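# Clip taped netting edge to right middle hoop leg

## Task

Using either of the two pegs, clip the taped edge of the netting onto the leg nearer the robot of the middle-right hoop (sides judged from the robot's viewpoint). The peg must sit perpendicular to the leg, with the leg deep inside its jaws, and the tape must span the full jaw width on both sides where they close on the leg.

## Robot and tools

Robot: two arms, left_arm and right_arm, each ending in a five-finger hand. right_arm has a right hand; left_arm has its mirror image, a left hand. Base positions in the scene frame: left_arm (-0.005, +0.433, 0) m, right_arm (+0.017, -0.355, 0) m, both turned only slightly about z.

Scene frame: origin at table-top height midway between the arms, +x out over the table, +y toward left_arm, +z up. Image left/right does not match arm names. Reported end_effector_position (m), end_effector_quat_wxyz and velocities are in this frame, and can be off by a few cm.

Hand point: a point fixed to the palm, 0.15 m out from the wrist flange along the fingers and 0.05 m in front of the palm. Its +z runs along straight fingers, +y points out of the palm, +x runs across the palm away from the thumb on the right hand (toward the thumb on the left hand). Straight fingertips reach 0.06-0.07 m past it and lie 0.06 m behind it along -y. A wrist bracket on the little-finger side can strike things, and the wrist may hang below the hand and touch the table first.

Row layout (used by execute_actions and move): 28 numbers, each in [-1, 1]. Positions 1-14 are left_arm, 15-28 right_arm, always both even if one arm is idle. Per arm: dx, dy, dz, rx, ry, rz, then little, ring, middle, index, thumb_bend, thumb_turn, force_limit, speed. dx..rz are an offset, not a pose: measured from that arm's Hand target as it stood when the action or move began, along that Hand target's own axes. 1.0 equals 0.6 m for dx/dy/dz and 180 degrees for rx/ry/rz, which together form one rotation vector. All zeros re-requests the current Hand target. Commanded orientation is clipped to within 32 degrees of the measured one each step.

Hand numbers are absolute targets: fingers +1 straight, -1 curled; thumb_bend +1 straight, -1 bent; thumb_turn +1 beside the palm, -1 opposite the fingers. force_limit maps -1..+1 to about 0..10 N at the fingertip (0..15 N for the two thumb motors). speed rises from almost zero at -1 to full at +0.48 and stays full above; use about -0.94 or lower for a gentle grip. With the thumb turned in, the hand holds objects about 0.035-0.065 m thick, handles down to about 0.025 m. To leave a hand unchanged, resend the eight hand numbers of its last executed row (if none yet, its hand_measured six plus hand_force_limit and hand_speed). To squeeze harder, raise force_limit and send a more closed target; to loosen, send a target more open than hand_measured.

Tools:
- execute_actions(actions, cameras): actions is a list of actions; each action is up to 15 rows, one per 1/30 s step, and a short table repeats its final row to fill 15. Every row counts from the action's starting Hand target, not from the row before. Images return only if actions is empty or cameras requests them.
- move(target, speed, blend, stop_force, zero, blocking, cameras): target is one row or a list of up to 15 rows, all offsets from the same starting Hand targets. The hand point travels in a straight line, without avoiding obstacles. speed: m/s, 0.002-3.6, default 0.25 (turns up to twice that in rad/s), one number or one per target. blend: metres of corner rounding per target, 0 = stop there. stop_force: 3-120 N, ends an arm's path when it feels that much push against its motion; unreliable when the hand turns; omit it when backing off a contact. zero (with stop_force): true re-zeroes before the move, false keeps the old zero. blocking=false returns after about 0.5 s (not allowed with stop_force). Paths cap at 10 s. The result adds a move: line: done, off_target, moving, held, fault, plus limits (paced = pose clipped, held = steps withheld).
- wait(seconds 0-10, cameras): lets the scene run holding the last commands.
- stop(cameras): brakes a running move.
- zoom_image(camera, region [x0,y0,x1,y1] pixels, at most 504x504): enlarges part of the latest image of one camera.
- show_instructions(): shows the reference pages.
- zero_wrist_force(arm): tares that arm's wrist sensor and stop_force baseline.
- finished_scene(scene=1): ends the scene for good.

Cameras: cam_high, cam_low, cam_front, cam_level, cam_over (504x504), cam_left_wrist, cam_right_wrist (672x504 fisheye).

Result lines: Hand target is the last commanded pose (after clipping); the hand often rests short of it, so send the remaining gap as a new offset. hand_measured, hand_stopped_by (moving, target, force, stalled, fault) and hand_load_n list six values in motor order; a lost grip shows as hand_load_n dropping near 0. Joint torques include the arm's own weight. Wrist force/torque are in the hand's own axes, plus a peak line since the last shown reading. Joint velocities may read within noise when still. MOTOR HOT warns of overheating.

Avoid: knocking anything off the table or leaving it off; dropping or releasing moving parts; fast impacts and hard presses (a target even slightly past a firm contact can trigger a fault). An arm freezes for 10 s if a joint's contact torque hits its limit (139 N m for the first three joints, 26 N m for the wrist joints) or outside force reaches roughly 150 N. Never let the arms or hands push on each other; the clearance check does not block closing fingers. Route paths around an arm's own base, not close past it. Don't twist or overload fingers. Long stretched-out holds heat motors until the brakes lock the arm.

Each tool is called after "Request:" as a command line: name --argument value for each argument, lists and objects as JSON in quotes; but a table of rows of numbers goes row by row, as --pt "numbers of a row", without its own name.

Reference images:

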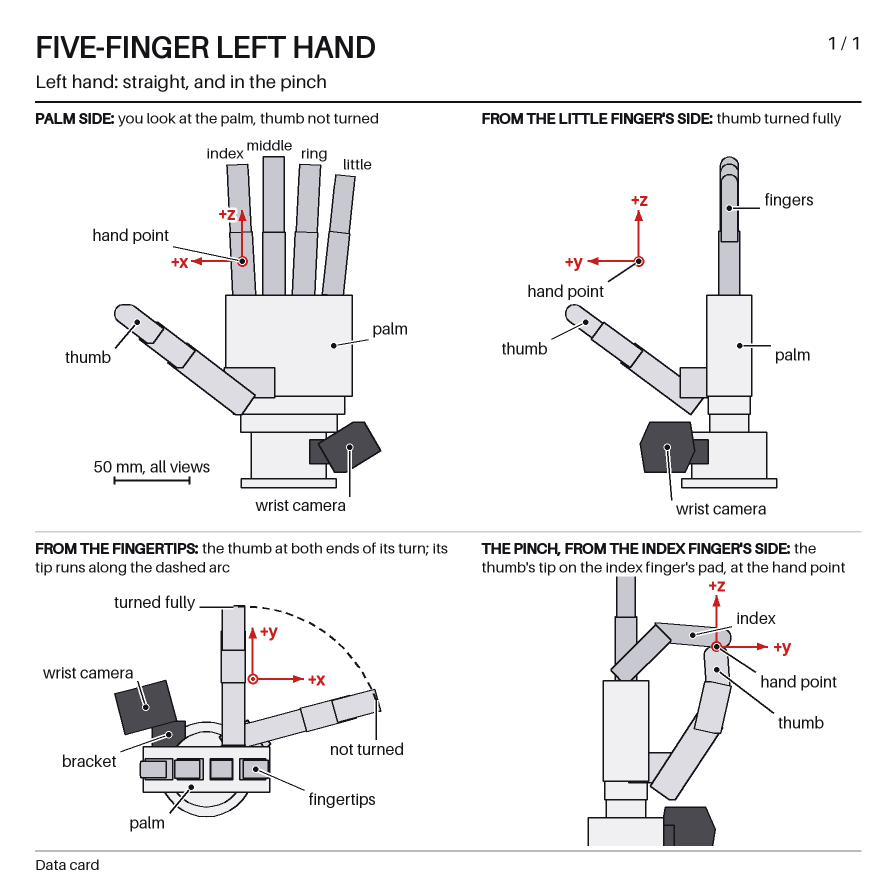

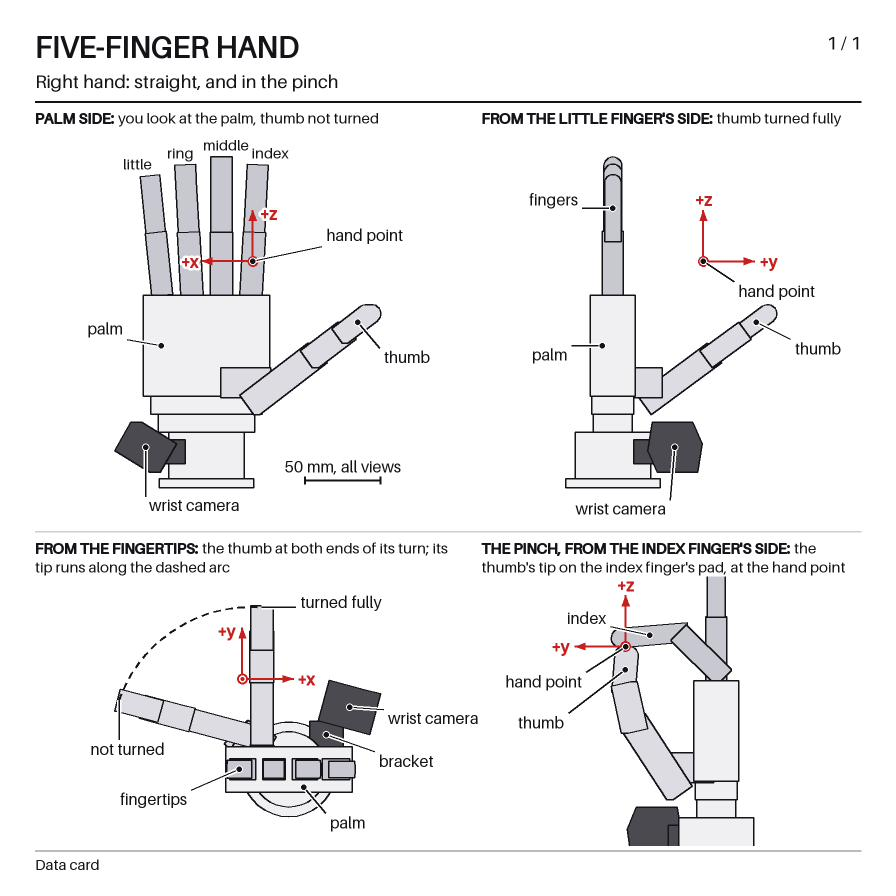

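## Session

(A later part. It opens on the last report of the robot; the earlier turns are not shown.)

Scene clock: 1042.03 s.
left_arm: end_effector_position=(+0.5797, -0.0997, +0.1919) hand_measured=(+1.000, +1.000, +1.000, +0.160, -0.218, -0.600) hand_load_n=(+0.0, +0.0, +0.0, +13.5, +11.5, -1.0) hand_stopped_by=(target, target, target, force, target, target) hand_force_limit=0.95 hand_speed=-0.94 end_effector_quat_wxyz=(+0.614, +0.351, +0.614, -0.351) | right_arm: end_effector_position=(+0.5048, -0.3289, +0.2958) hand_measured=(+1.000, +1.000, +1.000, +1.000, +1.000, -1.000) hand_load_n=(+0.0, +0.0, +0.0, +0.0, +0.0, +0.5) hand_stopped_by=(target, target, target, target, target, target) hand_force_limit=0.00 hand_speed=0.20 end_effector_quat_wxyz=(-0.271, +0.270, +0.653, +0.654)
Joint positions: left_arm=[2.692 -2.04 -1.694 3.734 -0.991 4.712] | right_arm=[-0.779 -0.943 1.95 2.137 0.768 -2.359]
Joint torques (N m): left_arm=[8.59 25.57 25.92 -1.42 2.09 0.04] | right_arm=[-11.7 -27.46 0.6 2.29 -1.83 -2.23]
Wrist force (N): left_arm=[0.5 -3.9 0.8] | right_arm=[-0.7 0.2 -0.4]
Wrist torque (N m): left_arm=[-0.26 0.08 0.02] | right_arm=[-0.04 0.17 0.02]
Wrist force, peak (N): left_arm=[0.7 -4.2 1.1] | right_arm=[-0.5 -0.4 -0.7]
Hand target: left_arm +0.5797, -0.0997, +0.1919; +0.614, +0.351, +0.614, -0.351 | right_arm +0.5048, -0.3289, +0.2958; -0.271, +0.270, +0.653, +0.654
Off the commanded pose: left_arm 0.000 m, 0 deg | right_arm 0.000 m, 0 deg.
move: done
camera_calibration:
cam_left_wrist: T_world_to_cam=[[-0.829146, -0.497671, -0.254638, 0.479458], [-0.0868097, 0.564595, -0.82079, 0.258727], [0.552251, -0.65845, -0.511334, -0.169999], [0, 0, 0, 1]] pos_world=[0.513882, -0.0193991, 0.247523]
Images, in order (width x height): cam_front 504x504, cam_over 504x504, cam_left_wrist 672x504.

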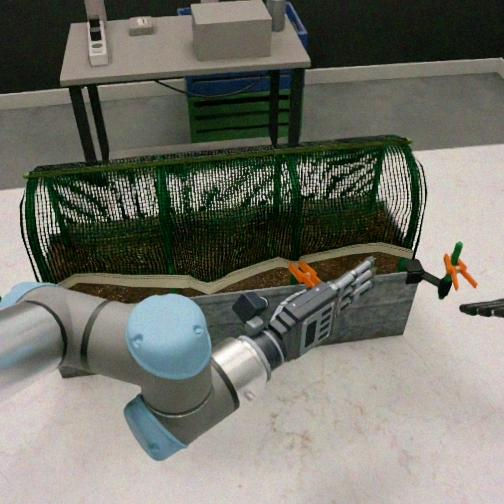

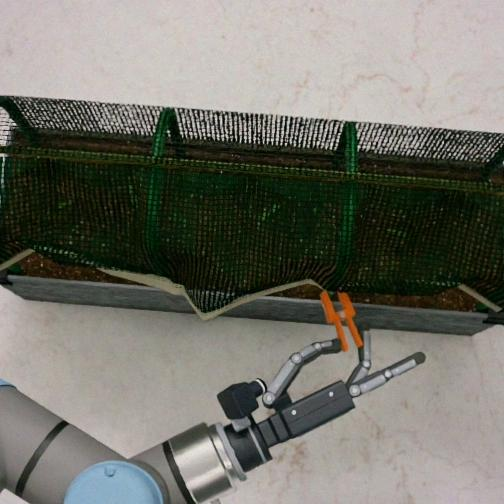

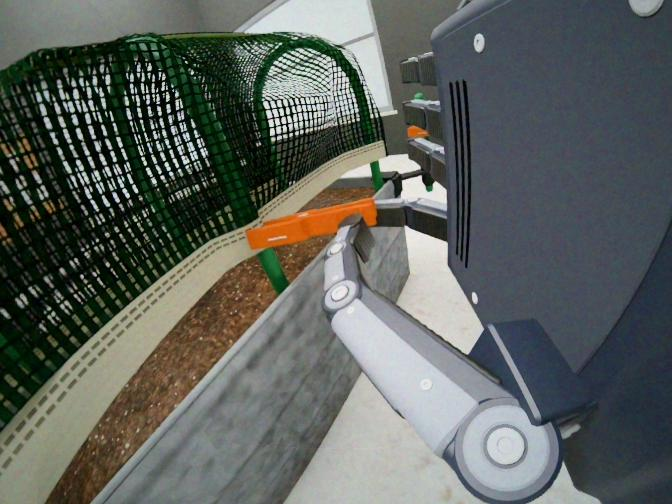

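Request:
move --target '[0,0.0133,0.0005,0,0,0,1,1,1,-0.3,-0.225,-0.6,0.95,-0.94,0,0,0,0,0,0,1,1,1,1,1,-1,0,0.2]' --speed 0.015 --stop_force 14 --cameras '["cam_over","cam_left_wrist","cam_front"]'

Request:
zoom_image --camera "cam_over" --region '[300, 260, 390, 350]'

Request:
zoom_image --camera "cam_left_wrist" --region '[200, 170, 370, 300]'

Request:
zoom_image --camera "cam_front" --region '[260, 230, 350, 320]'

Scene clock: 1048.60 s.
left_arm: end_effector_position=(+0.5867, -0.0959, +0.1919) hand_measured=(+1.000, +1.000, +1.000, +0.160, -0.218, -0.600) hand_load_n=(+0.0, +0.0, +0.0, +13.5, +12.5, -0.5) hand_stopped_by=(target, target, target, force, target, target) hand_force_limit=0.95 hand_speed=-0.94 end_effector_quat_wxyz=(+0.614, +0.351, +0.614, -0.351) | right_arm: end_effector_position=(+0.5048, -0.3289, +0.2958) hand_measured=(+1.000, +1.000, +1.000, +1.000, +1.000, -1.000) hand_load_n=(+0.0, +0.0, +0.0, +0.0, +0.0, +0.0) hand_stopped_by=(target, target, target, target, target, target) hand_force_limit=0.00 hand_speed=0.20 end_effector_quat_wxyz=(-0.271, +0.270, +0.653, +0.654)
Joint positions: left_arm=[2.704 -2.046 -1.684 3.73 -0.979 4.712] | right_arm=[-0.779 -0.943 1.95 2.137 0.768 -2.359]
Joint torques (N m): left_arm=[8.37 25.49 26.23 -1.56 2.02 1.56] | right_arm=[-12.37 -26.9 1.45 2.25 -1.78 -2.2]
Wrist force (N): left_arm=[0.6 -4.6 1.2] | right_arm=[-0.4 -0.3 -0.3]
Wrist torque (N m): left_arm=[-0.30 0.09 0.03] | right_arm=[-0.12 0.11 0.03]
Wrist force, peak (N): left_arm=[0.7 -4.6 1.5] | right_arm=[-0.6 -0.4 -0.4]
Hand target: left_arm +0.5867, -0.0959, +0.1919; +0.614, +0.351, +0.614, -0.351 | right_arm +0.5048, -0.3289, +0.2958; -0.271, +0.270, +0.653, +0.654
Off the commanded pose: left_arm 0.000 m, 0 deg | right_arm 0.000 m, 0 deg.
move: done
camera_calibration:
cam_left_wrist: T_world_to_cam=[[-0.829158, -0.497595, -0.254747, 0.487188], [-0.0866992, 0.564661, -0.820757, 0.257124], [0.55225, -0.658451, -0.511334, -0.171362], [0, 0, 0, 1]] pos_world=[0.520883, -0.0155989, 0.247523]
Images, in order (width x height): cam_front 504x504, cam_over 504x504, cam_left_wrist 672x504.

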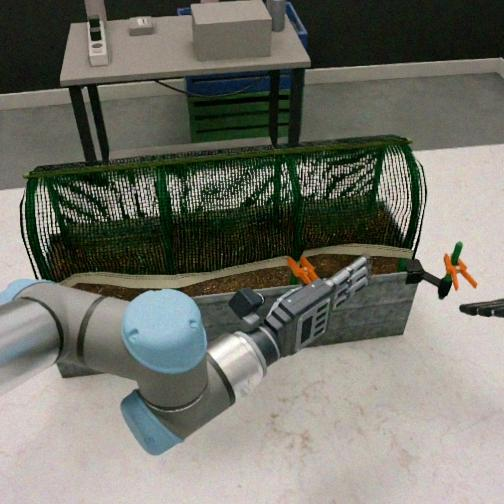

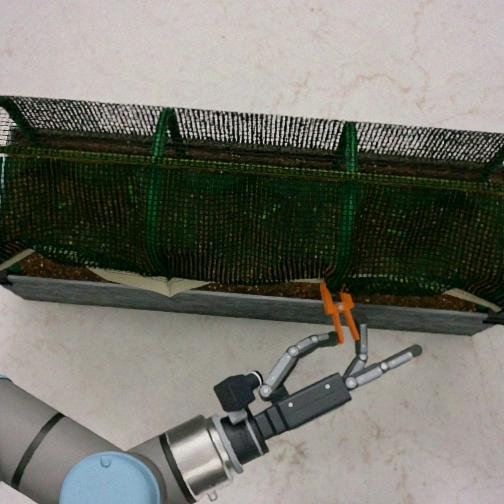

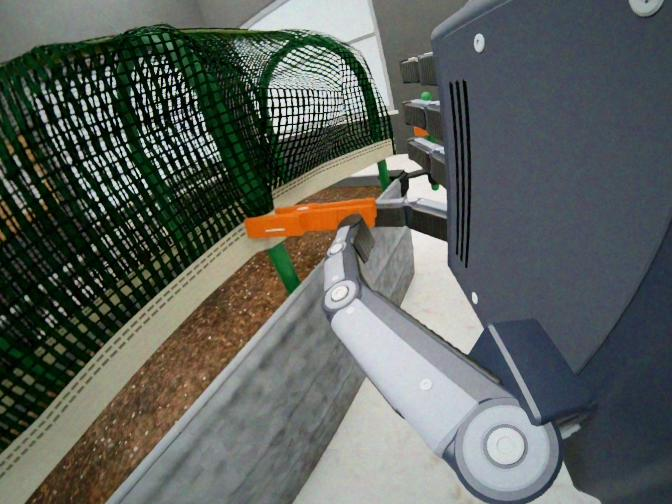

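Scaled by 5.600.

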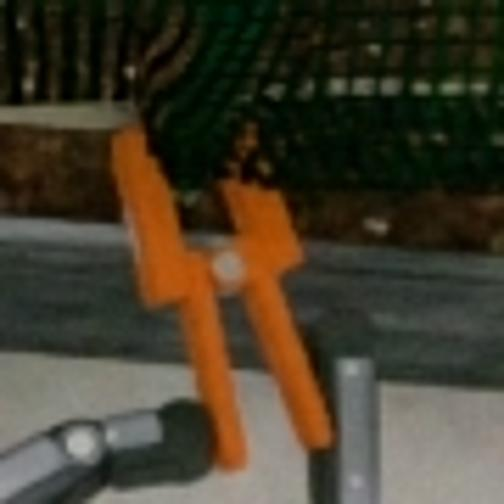

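Scaled by 2.965 from the camera's 672x504 image, which has a finer 960x720 frame.

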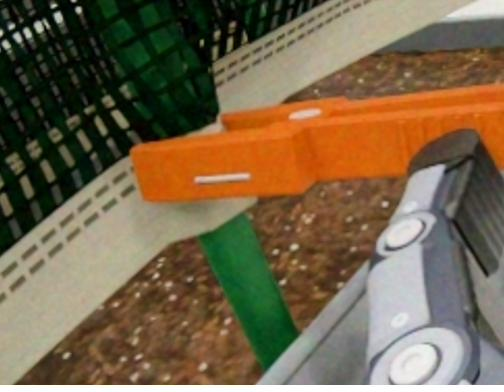

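Scaled by 5.600.

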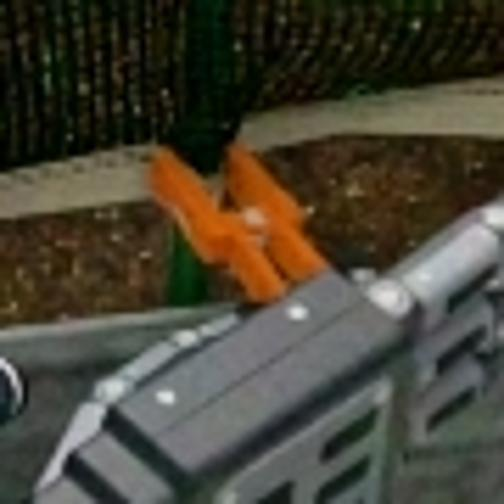

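Request:
wait --seconds 0.1 --cameras '["cam_right_wrist","cam_level","cam_high","cam_low"]'

Request:
zoom_image --camera "cam_right_wrist" --region '[260, 150, 380, 270]'

Request:
zoom_image --camera "cam_low" --region '[120, 130, 280, 230]'

Request:
zoom_image --camera "cam_high" --region '[150, 160, 260, 260]'

Scene clock: 1068.70 s.
left_arm: end_effector_position=(+0.5867, -0.0959, +0.1919) hand_measured=(+1.000, +1.000, +1.000, +0.160, -0.218, -0.600) hand_load_n=(+0.0, +0.0, +0.0, +13.5, +12.5, -0.5) hand_stopped_by=(target, target, target, force, target, target) hand_force_limit=0.95 hand_speed=-0.94 end_effector_quat_wxyz=(+0.614, +0.351, +0.614, -0.351) | right_arm: end_effector_position=(+0.5048, -0.3289, +0.2958) hand_measured=(+1.000, +1.000, +1.000, +1.000, +1.000, -1.000) hand_load_n=(+0.0, +0.0, +0.0, +0.0, +0.0, +0.0) hand_stopped_by=(target, target, target, target, target, target) hand_force_limit=0.00 hand_speed=0.20 end_effector_quat_wxyz=(-0.271, +0.270, +0.653, +0.654)
Joint positions: left_arm=[2.704 -2.046 -1.684 3.73 -0.979 4.712] | right_arm=[-0.779 -0.943 1.95 2.137 0.768 -2.359]
Joint torques (N m): left_arm=[8.59 25.47 26.35 -1.5 2.02 1.62] | right_arm=[-11.96 -27.98 0.74 2.18 -1.89 -2.17]
Wrist force (N): left_arm=[0.7 -4.2 1.2] | right_arm=[-0.4 -0.2 -0.3]
Wrist torque (N m): left_arm=[-0.25 0.08 0.02] | right_arm=[-0.10 0.11 0.03]
Wrist force, peak (N): left_arm=[0.6 -4.7 1.2] | right_arm=[-0.5 -0.4 -0.7]
Hand target: left_arm +0.5867, -0.0959, +0.1919; +0.614, +0.351, +0.614, -0.351 | right_arm +0.5048, -0.3289, +0.2958; -0.271, +0.270, +0.653, +0.654
Off the commanded pose: left_arm 0.000 m, 0 deg | right_arm 0.000 m, 0 deg.
wait: 0.10 s; at rest from the start
camera_calibration:
cam_right_wrist: T_world_to_cam=[[0.535715, 0.0319862, 0.843793, -0.499991], [0.720578, -0.538262, -0.437082, -0.41286], [0.440201, 0.84217, -0.311404, 0.264769], [0, 0, 0, 1]] pos_world=[0.448799, -0.429215, 0.323885]
Images, in order (width x height): cam_high 504x504, cam_low 504x504, cam_level 504x504, cam_right_wrist 672x504.

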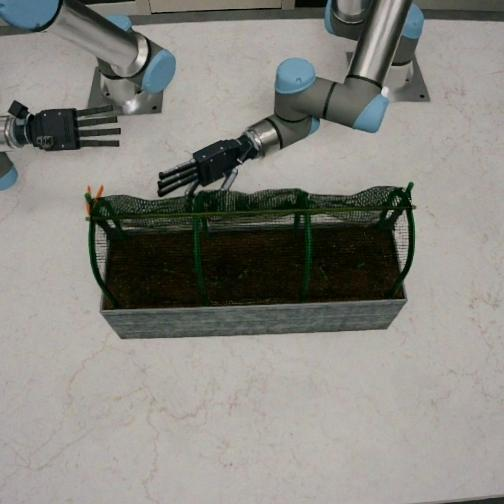

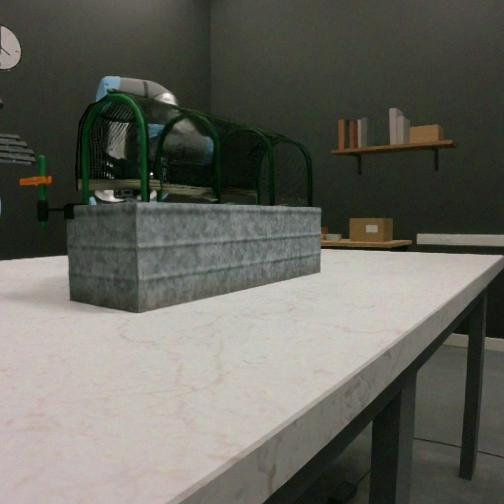

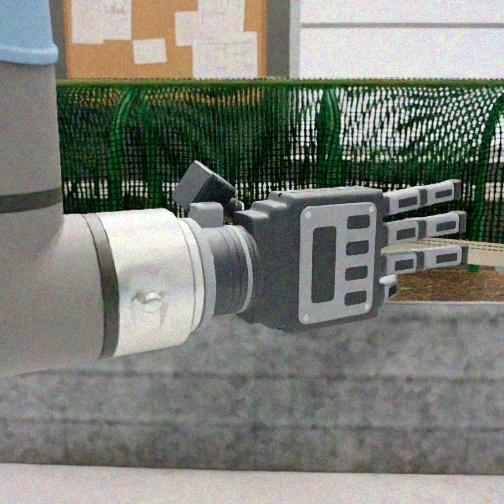

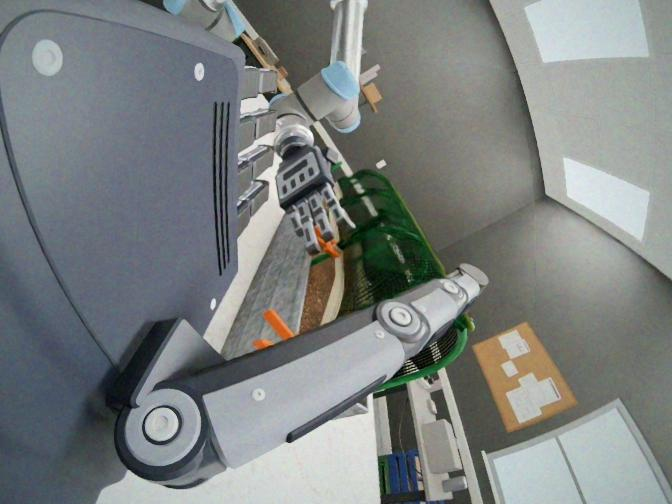

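Scaled by 4.200 from the camera's 672x504 image, which has a finer 960x720 frame.

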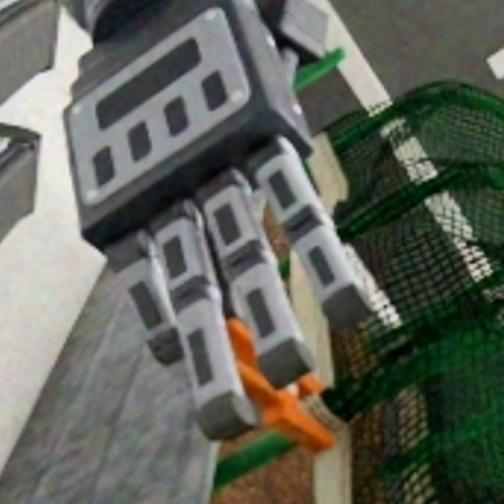

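Scaled by 3.150.

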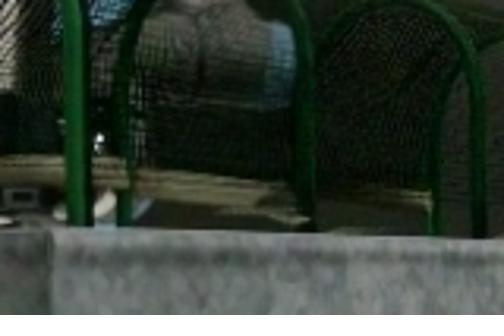

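Scaled by 4.582.

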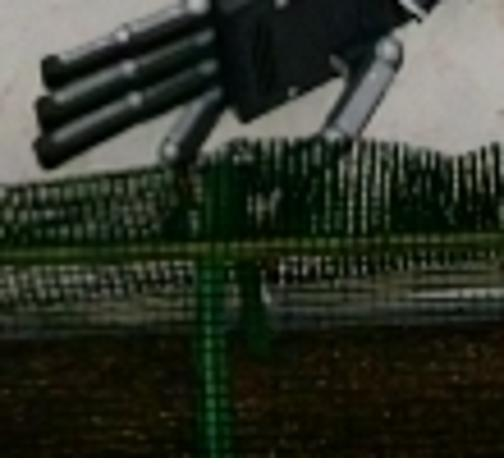

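Request:
wait --seconds 0.1 --cameras '["cam_left_wrist","cam_front"]'

Request:
zoom_image --camera "cam_left_wrist" --region '[225, 175, 315, 255]'

Request:
zoom_image --camera "cam_front" --region '[275, 240, 335, 300]'

Scene clock: 1075.20 s.
left_arm: end_effector_position=(+0.5867, -0.0959, +0.1919) hand_measured=(+1.000, +1.000, +1.000, +0.160, -0.218, -0.600) hand_load_n=(+0.0, -0.5, +0.0, +13.5, +12.5, -0.5) hand_stopped_by=(target, target, target, force, target, target) hand_force_limit=0.95 hand_speed=-0.94 end_effector_quat_wxyz=(+0.614, +0.351, +0.614, -0.351) | right_arm: end_effector_position=(+0.5048, -0.3289, +0.2958) hand_measured=(+1.000, +1.000, +1.000, +1.000, +1.000, -1.000) hand_load_n=(+0.0, +0.0, +0.0, +0.0, +0.0, +0.0) hand_stopped_by=(target, target, target, target, target, target) hand_force_limit=0.00 hand_speed=0.20 end_effector_quat_wxyz=(-0.271, +0.270, +0.653, +0.654)
Joint positions: left_arm=[2.704 -2.046 -1.684 3.73 -0.979 4.712] | right_arm=[-0.779 -0.943 1.95 2.137 0.768 -2.359]
Joint torques (N m): left_arm=[8.92 25.16 26.72 -1.42 1.98 1.66] | right_arm=[-11.82 -27.9 0.77 2.19 -1.93 -2.15]
Wrist force (N): left_arm=[0.5 -4.5 1.3] | right_arm=[-0.3 -0.2 -0.3]
Wrist torque (N m): left_arm=[-0.30 0.11 0.02] | right_arm=[-0.11 0.11 0.04]
Wrist force, peak (N): left_arm=[0.9 -4.7 1.1] | right_arm=[-0.5 -0.3 -0.7]
Hand target: left_arm +0.5867, -0.0959, +0.1919; +0.614, +0.351, +0.614, -0.351 | right_arm +0.5048, -0.3289, +0.2958; -0.271, +0.270, +0.653, +0.654
Off the commanded pose: left_arm 0.000 m, 0 deg | right_arm 0.000 m, 0 deg.
wait: 0.10 s; at rest from the start
camera_calibration:
cam_left_wrist: T_world_to_cam=[[-0.829158, -0.497595, -0.254747, 0.487188], [-0.0866992, 0.564661, -0.820757, 0.257124], [0.55225, -0.658451, -0.511334, -0.171362], [0, 0, 0, 1]] pos_world=[0.520883, -0.0155989, 0.247523]
Images, in order (width x height): cam_front 504x504, cam_left_wrist 672x504.

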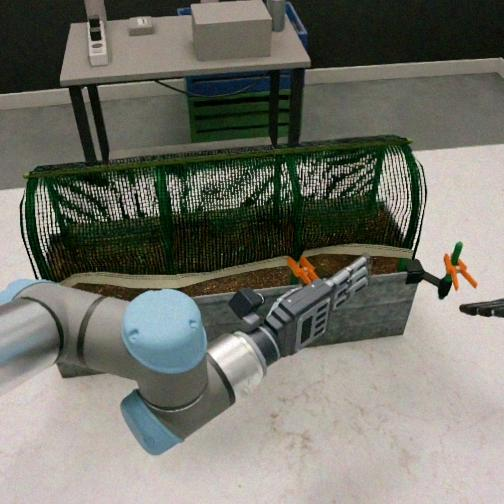

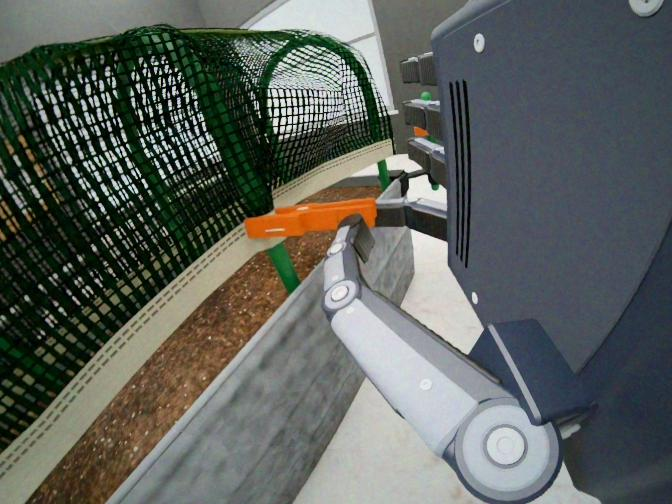

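Scaled by 5.600 from the camera's 672x504 image, which has a finer 960x720 frame.

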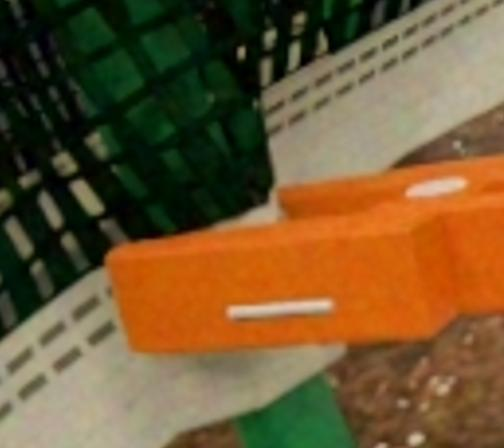

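Scaled by 8.400.

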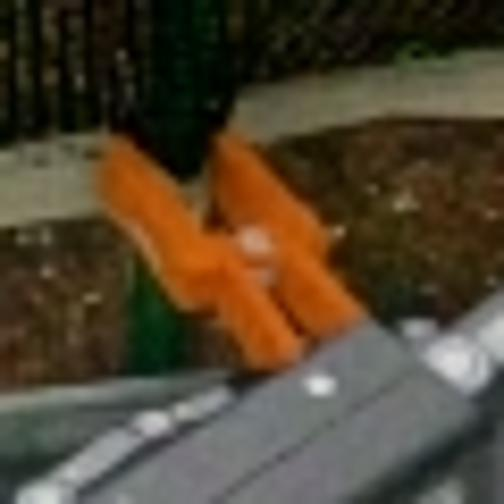

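Request:
wait --seconds 0.1 --cameras '["cam_right_wrist","cam_over"]'

Request:
zoom_image --camera "cam_right_wrist" --region '[305, 215, 355, 265]'

Request:
zoom_image --camera "cam_over" --region '[310, 270, 370, 330]'

Scene clock: 1119.03 s.
left_arm: end_effector_position=(+0.5867, -0.0959, +0.1919) hand_measured=(+1.000, +1.000, +1.000, +0.160, -0.218, -0.600) hand_load_n=(+0.0, +0.0, +0.0, +13.5, +12.5, -0.5) hand_stopped_by=(target, target, target, force, target, target) hand_force_limit=0.95 hand_speed=-0.94 end_effector_quat_wxyz=(+0.614, +0.351, +0.614, -0.351) | right_arm: end_effector_position=(+0.5048, -0.3289, +0.2958) hand_measured=(+1.000, +1.000, +1.000, +1.000, +1.000, -1.000) hand_load_n=(+0.0, +0.0, +0.0, +0.0, +0.0, +0.0) hand_stopped_by=(target, target, target, target, target, target) hand_force_limit=0.00 hand_speed=0.20 end_effector_quat_wxyz=(-0.271, +0.270, +0.653, +0.654)
Joint positions: left_arm=[2.704 -2.046 -1.684 3.73 -0.979 4.712] | right_arm=[-0.779 -0.943 1.95 2.137 0.768 -2.359]
Joint torques (N m): left_arm=[8.23 25.77 25.7 -1.2 1.99 1.51] | right_arm=[-11.57 -27.5 0.64 2.12 -1.7 -2.17]
Wrist force (N): left_arm=[0.6 -4.5 1.3] | right_arm=[-0.2 -0.1 -0.6]
Wrist torque (N m): left_arm=[-0.29 0.09 0.03] | right_arm=[-0.07 0.09 0.05]
Wrist force, peak (N): left_arm=[0.5 -4.7 1.3] | right_arm=[-0.6 -0.1 -0.7]
Hand target: left_arm +0.5867, -0.0959, +0.1919; +0.614, +0.351, +0.614, -0.351 | right_arm +0.5048, -0.3289, +0.2958; -0.271, +0.270, +0.653, +0.654
Off the commanded pose: left_arm 0.000 m, 0 deg | right_arm 0.000 m, 0 deg.
wait: 0.10 s; at rest from the start
camera_calibration:
cam_right_wrist: T_world_to_cam=[[0.535715, 0.0319862, 0.843793, -0.499991], [0.720578, -0.538262, -0.437082, -0.41286], [0.440201, 0.84217, -0.311404, 0.264769], [0, 0, 0, 1]] pos_world=[0.448799, -0.429215, 0.323885]
Images, in order (width x height): cam_over 504x504, cam_right_wrist 672x504.

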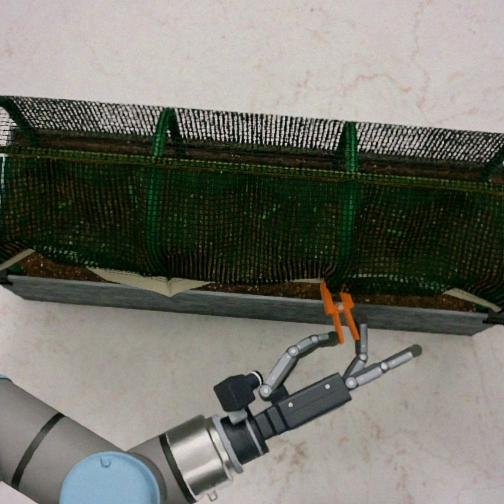

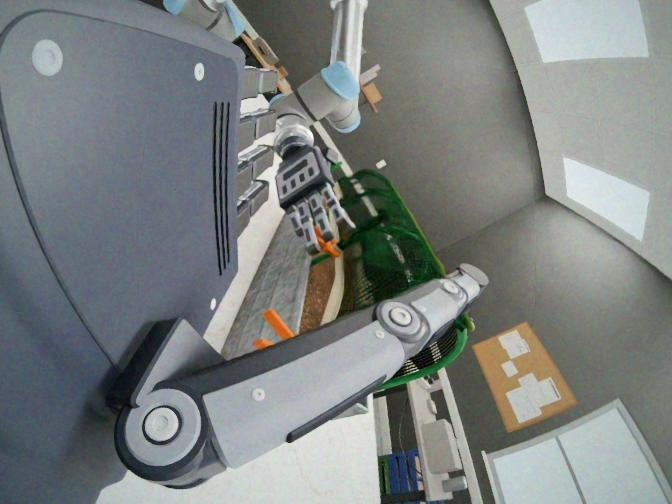

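Scaled by 10.080 from the camera's 672x504 image, which has a finer 960x720 frame.

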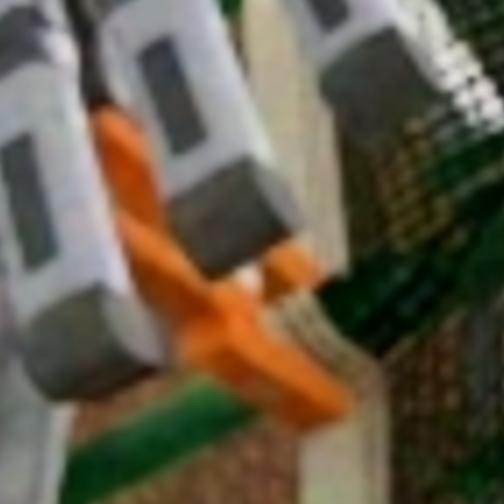

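Scaled by 8.400.

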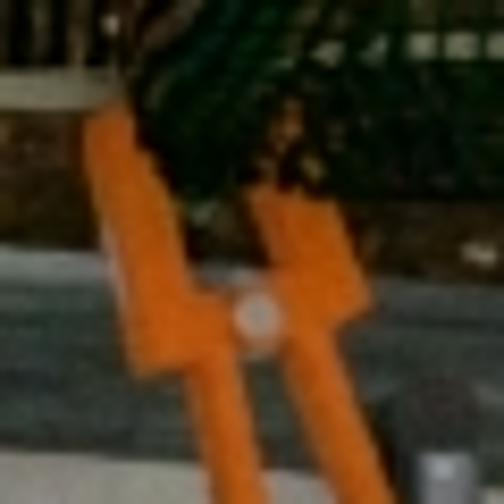

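Request:
move --target '[0.003,0.0117,0.0004,0,0,0,1,1,1,-0.3,-0.225,-0.6,0.95,-0.94,0,0,0,0,0,0,1,1,1,1,1,-1,0,0.2]' --speed 0.015 --stop_force 14 --cameras '["cam_over","cam_left_wrist","cam_front","cam_right_wrist"]'

Request:
zoom_image --camera "cam_left_wrist" --region '[225, 175, 315, 255]'

Request:
zoom_image --camera "cam_front" --region '[270, 230, 330, 290]'

Request:
zoom_image --camera "cam_right_wrist" --region '[305, 215, 355, 265]'

Scene clock: 1142.27 s.
left_arm: end_effector_position=(+0.5929, -0.0925, +0.1901) hand_measured=(+1.000, +1.000, +1.000, +0.160, -0.218, -0.600) hand_load_n=(+0.0, +0.0, +0.0, +13.0, +11.0, -0.5) hand_stopped_by=(target, target, target, force, target, target) hand_force_limit=0.95 hand_speed=-0.94 end_effector_quat_wxyz=(+0.614, +0.351, +0.614, -0.351) | right_arm: end_effector_position=(+0.5048, -0.3289, +0.2958) hand_measured=(+1.000, +1.000, +1.000, +1.000, +1.000, -1.000) hand_load_n=(+0.0, +0.0, +0.0, +0.0, -0.5, +0.0) hand_stopped_by=(target, target, target, target, target, target) hand_force_limit=0.00 hand_speed=0.20 end_effector_quat_wxyz=(-0.271, +0.270, +0.653, +0.654)
Joint positions: left_arm=[2.715 -2.054 -1.677 3.731 -0.968 4.712] | right_arm=[-0.779 -0.943 1.95 2.137 0.768 -2.359]
Joint torques (N m): left_arm=[11.19 26.04 26.93 4.17 0.96 1.62] | right_arm=[-11.73 -27.41 0.58 2.06 -1.82 -2.02]
Wrist force (N): left_arm=[1.3 -8.4 0.7] | right_arm=[-0.4 0.0 -0.5]
Wrist torque (N m): left_arm=[-0.28 0.10 0.06] | right_arm=[-0.07 0.11 0.04]
Wrist force, peak (N): left_arm=[1.5 -8.7 0.8] | right_arm=[-0.4 -0.1 -0.8]
Hand target: left_arm +0.5929, -0.0925, +0.1901; +0.614, +0.351, +0.614, -0.351 | right_arm +0.5048, -0.3289, +0.2958; -0.271, +0.270, +0.653, +0.654
Off the commanded pose: left_arm 0.000 m, 0 deg | right_arm 0.000 m, 0 deg.
move: done
camera_calibration:
cam_left_wrist: T_world_to_cam=[[-0.829158, -0.497595, -0.254747, 0.493512], [-0.0866992, 0.564661, -0.820757, 0.254321], [0.55225, -0.658451, -0.511334, -0.173533], [0, 0, 0, 1]] pos_world=[0.527083, -0.0122989, 0.245723]
cam_right_wrist: T_world_to_cam=[[0.535715, 0.0319862, 0.843793, -0.499991], [0.720578, -0.538262, -0.437082, -0.41286], [0.440201, 0.84217, -0.311404, 0.264769], [0, 0, 0, 1]] pos_world=[0.448799, -0.429215, 0.323885]
Images, in order (width x height): cam_front 504x504, cam_over 504x504, cam_left_wrist 672x504, cam_right_wrist 672x504.

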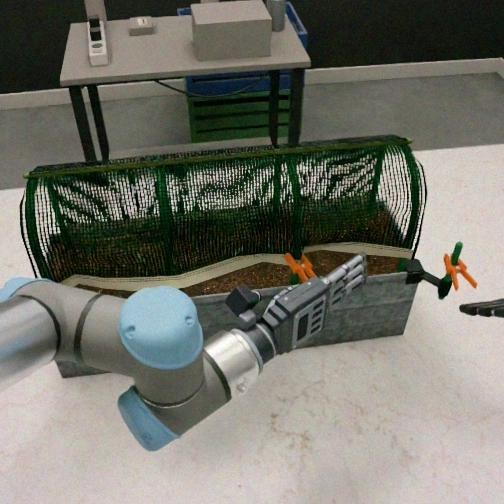

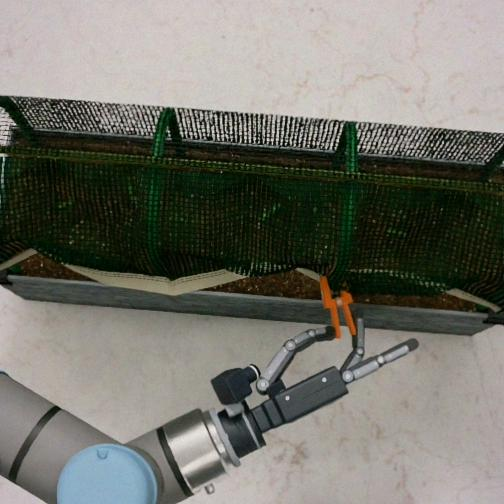

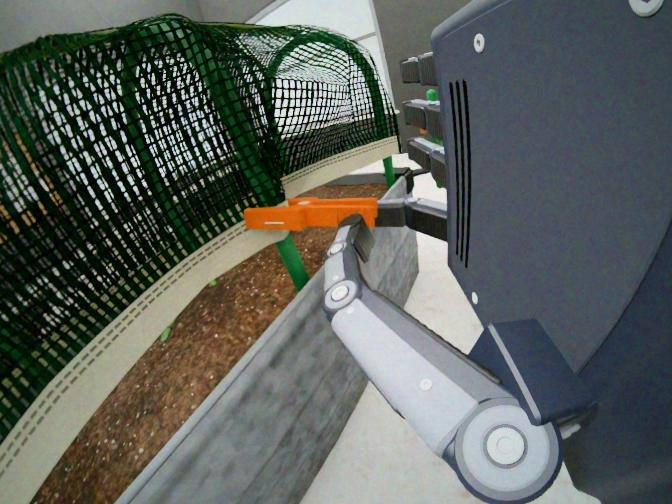

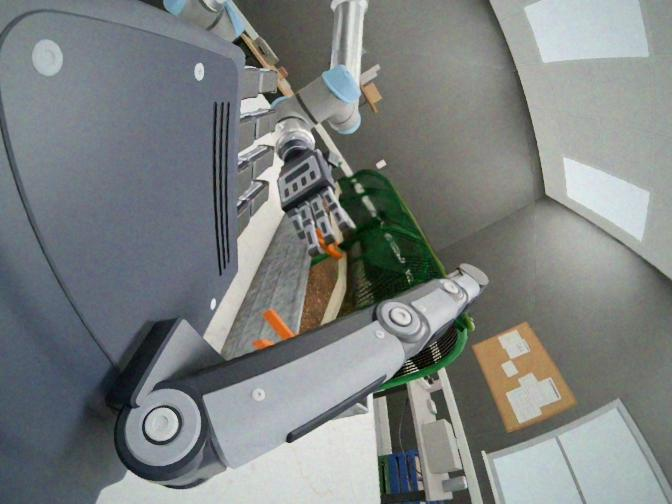

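Scaled by 5.600 from the camera's 672x504 image, which has a finer 960x720 frame.

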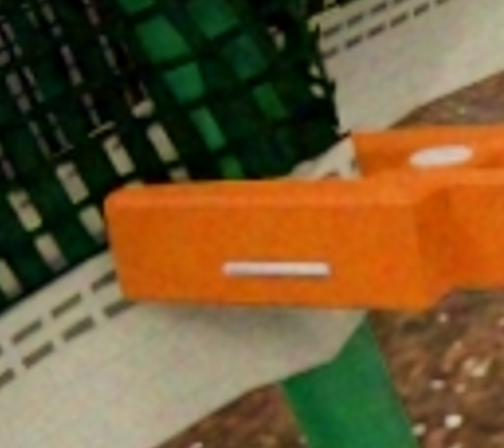

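Scaled by 8.400.

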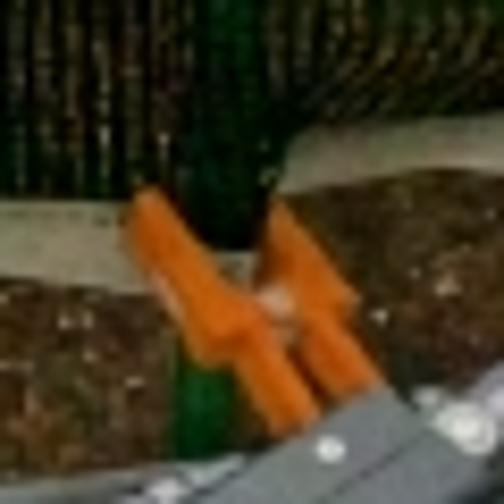

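Scaled by 10.080 from the camera's 672x504 image, which has a finer 960x720 frame.

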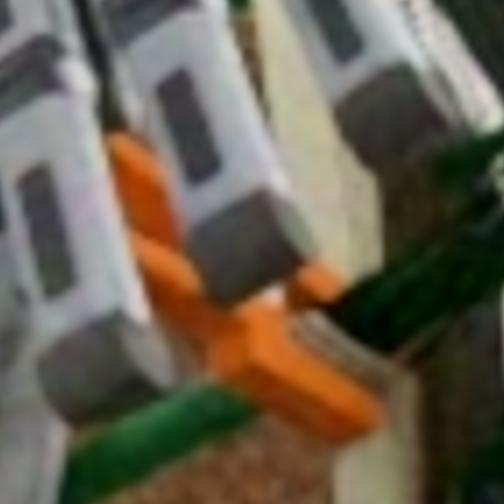

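Request:
move --target '[0,-0.0533,-0.001,0,0,0,1,1,1,-0.3,-0.225,-0.6,0.95,-0.94,0,0,0,0,0,0,1,1,1,1,1,-1,0,0.2]' --speed 0.03 --stop_force 14 --cameras '["cam_over","cam_left_wrist","cam_front"]'

Request:
zoom_image --camera "cam_left_wrist" --region '[225, 175, 405, 305]'

Request:
zoom_image --camera "cam_over" --region '[300, 270, 390, 360]'

Request:
zoom_image --camera "cam_front" --region '[260, 230, 350, 320]'

Scene clock: 1206.83 s.
left_arm: end_effector_position=(+0.5650, -0.1083, +0.1901) hand_measured=(+1.000, +1.000, +1.000, +0.160, -0.218, -0.600) hand_load_n=(+0.0, +0.0, +0.0, +12.0, +8.5, -0.5) hand_stopped_by=(target, target, target, force, target, target) hand_force_limit=0.95 hand_speed=-0.94 end_effector_quat_wxyz=(+0.614, +0.351, +0.614, -0.351) | right_arm: end_effector_position=(+0.5048, -0.3289, +0.2958) hand_measured=(+1.000, +1.000, +1.000, +1.000, +1.000, -1.000) hand_load_n=(+0.0, +0.0, +0.5, +0.0, +0.0, +0.0) hand_stopped_by=(target, target, target, target, target, target) hand_force_limit=0.00 hand_speed=0.20 end_effector_quat_wxyz=(-0.271, +0.270, +0.653, +0.654)
Joint positions: left_arm=[2.664 -2.032 -1.712 3.744 -1.019 4.712] | right_arm=[-0.779 -0.943 1.95 2.137 0.768 -2.359]
Joint torques (N m): left_arm=[-7.54 45.72 8.94 3.62 -2.39 -0.89] | right_arm=[-12.1 -27.81 0.78 1.98 -1.86 -2.14]
Wrist force (N): left_arm=[0.5 -2.6 0.3] | right_arm=[-0.5 -0.2 -0.4]
Wrist torque (N m): left_arm=[-0.28 0.12 0.02] | right_arm=[-0.10 0.13 0.03]
Wrist force, peak (N): left_arm=[1.5 -8.9 1.1] | right_arm=[-0.6 -0.1 -0.7]
Hand target: left_arm +0.5650, -0.1083, +0.1901; +0.614, +0.351, +0.614, -0.351 | right_arm +0.5048, -0.3289, +0.2958; -0.271, +0.270, +0.653, +0.654
Off the commanded pose: left_arm 0.000 m, 0 deg | right_arm 0.000 m, 0 deg.
move: done
camera_calibration:
cam_left_wrist: T_world_to_cam=[[-0.829158, -0.497595, -0.254747, 0.462566], [-0.0866992, 0.564661, -0.820757, 0.260767], [0.55225, -0.658451, -0.511334, -0.168463], [0, 0, 0, 1]] pos_world=[0.499183, -0.0279989, 0.245723]
Images, in order (width x height): cam_front 504x504, cam_over 504x504, cam_left_wrist 672x504.

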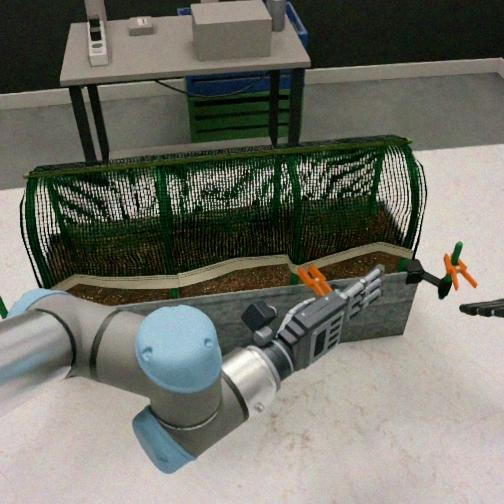

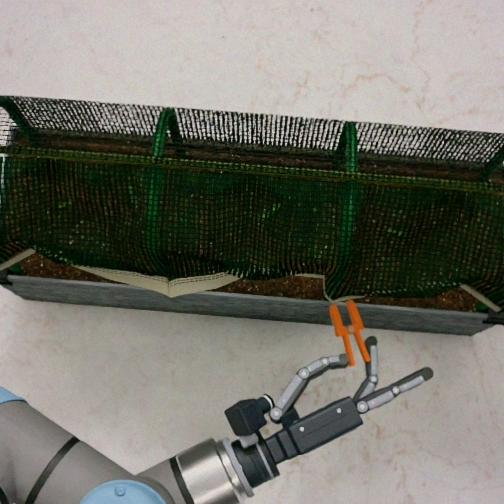

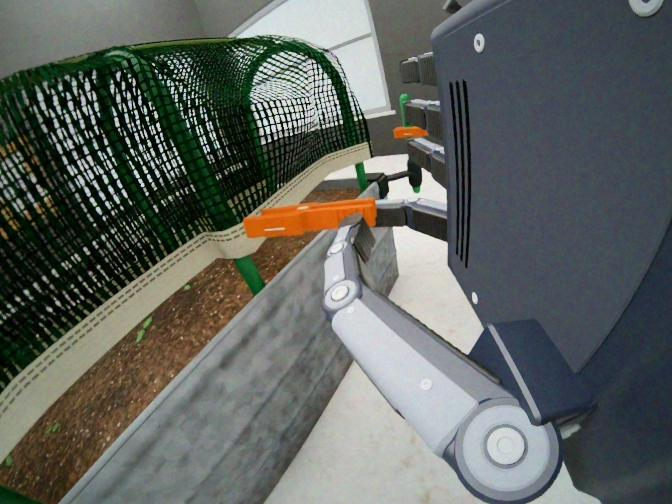

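Scaled by 2.800 from the camera's 672x504 image, which has a finer 960x720 frame.

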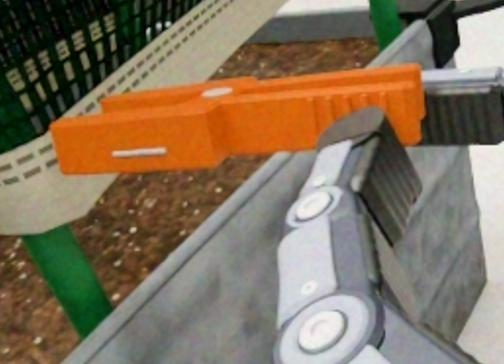

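Scaled by 5.600.

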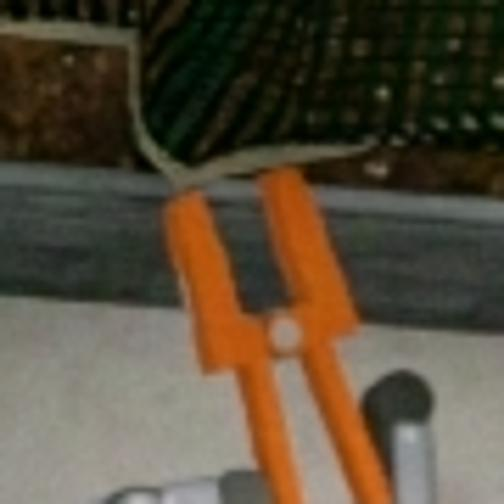

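Scaled by 5.600.

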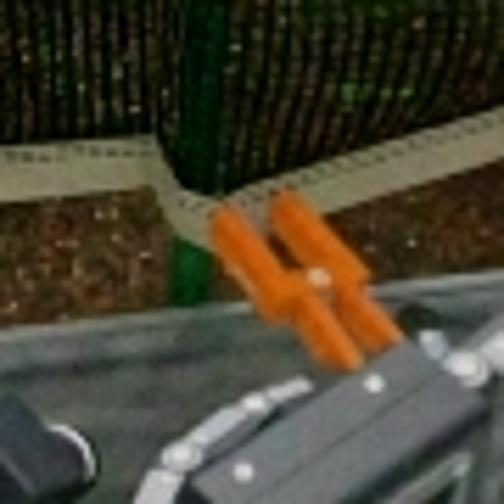

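Request:
wait --seconds 0.1 --cameras '["cam_front","cam_over","cam_left_wrist","cam_right_wrist"]'

Scene clock: 1228.27 s.
left_arm: end_effector_position=(+0.5650, -0.1083, +0.1901) hand_measured=(+1.000, +1.000, +1.000, +0.160, -0.218, -0.600) hand_load_n=(+0.0, +0.0, +0.0, +12.0, +8.5, -1.0) hand_stopped_by=(target, target, target, force, target, target) hand_force_limit=0.95 hand_speed=-0.94 end_effector_quat_wxyz=(+0.614, +0.351, +0.614, -0.351) | right_arm: end_effector_position=(+0.5048, -0.3289, +0.2958) hand_measured=(+1.000, +1.000, +1.000, +1.000, +1.000, -1.000) hand_load_n=(+0.0, -0.5, +0.0, +0.0, +0.0, +0.5) hand_stopped_by=(target, target, target, target, target, target) hand_force_limit=0.00 hand_speed=0.20 end_effector_quat_wxyz=(-0.271, +0.270, +0.653, +0.654)
Joint positions: left_arm=[2.664 -2.032 -1.712 3.744 -1.019 4.712] | right_arm=[-0.779 -0.943 1.95 2.137 0.768 -2.359]
Joint torques (N m): left_arm=[-7.28 46.18 8.11 3.62 -2.33 -0.86] | right_arm=[-11.36 -28.15 0.33 2.14 -1.73 -1.92]
Wrist force (N): left_arm=[0.5 -2.6 0.5] | right_arm=[-0.4 -0.1 -0.6]
Wrist torque (N m): left_arm=[-0.29 0.12 0.03] | right_arm=[-0.08 0.14 0.03]
Wrist force, peak (N): left_arm=[0.4 -3.1 0.4] | right_arm=[-0.6 -0.2 -0.6]
Hand target: left_arm +0.5650, -0.1083, +0.1901; +0.614, +0.351, +0.614, -0.351 | right_arm +0.5048, -0.3289, +0.2958; -0.271, +0.270, +0.653, +0.654
Off the commanded pose: left_arm 0.000 m, 0 deg | right_arm 0.000 m, 0 deg.
wait: 0.10 s; at rest from the start
camera_calibration:
cam_left_wrist: T_world_to_cam=[[-0.829158, -0.497595, -0.254747, 0.462566], [-0.0866992, 0.564661, -0.820757, 0.260767], [0.55225, -0.658451, -0.511334, -0.168463], [0, 0, 0, 1]] pos_world=[0.499183, -0.0279989, 0.245723]
cam_right_wrist: T_world_to_cam=[[0.535715, 0.0319862, 0.843793, -0.499991], [0.720578, -0.538262, -0.437082, -0.41286], [0.440201, 0.84217, -0.311404, 0.264769], [0, 0, 0, 1]] pos_world=[0.448799, -0.429215, 0.323885]
Images, in order (width x height): cam_front 504x504, cam_over 504x504, cam_left_wrist 672x504, cam_right_wrist 672x504.

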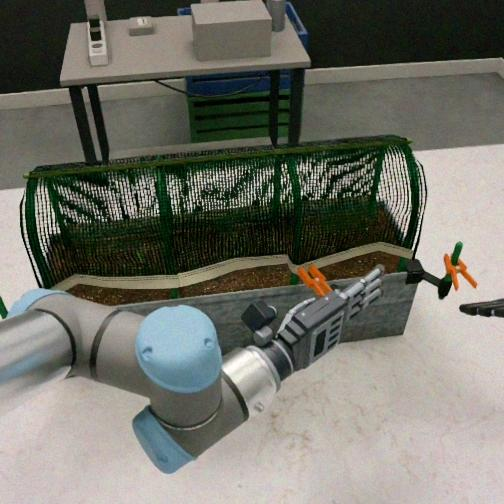

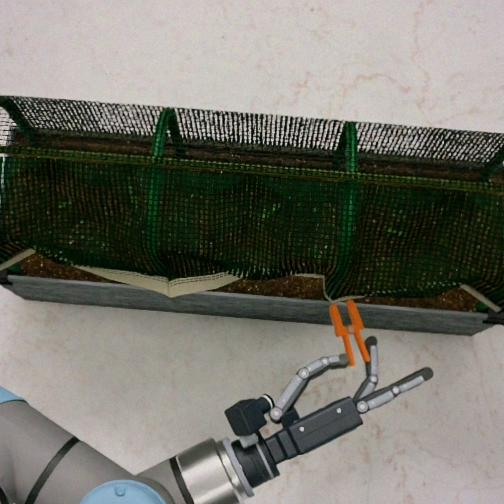

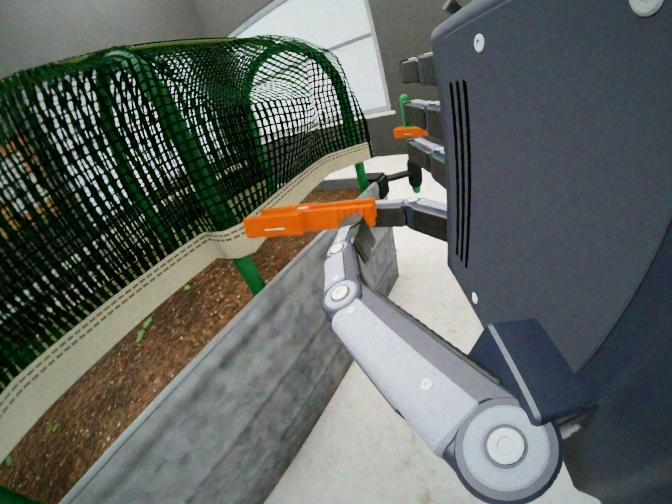

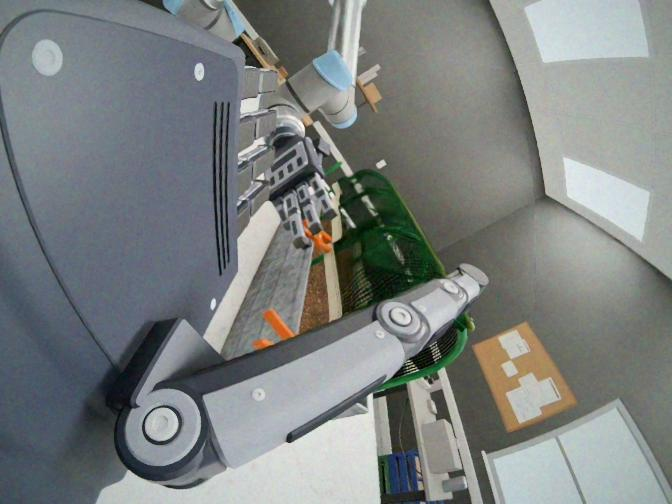

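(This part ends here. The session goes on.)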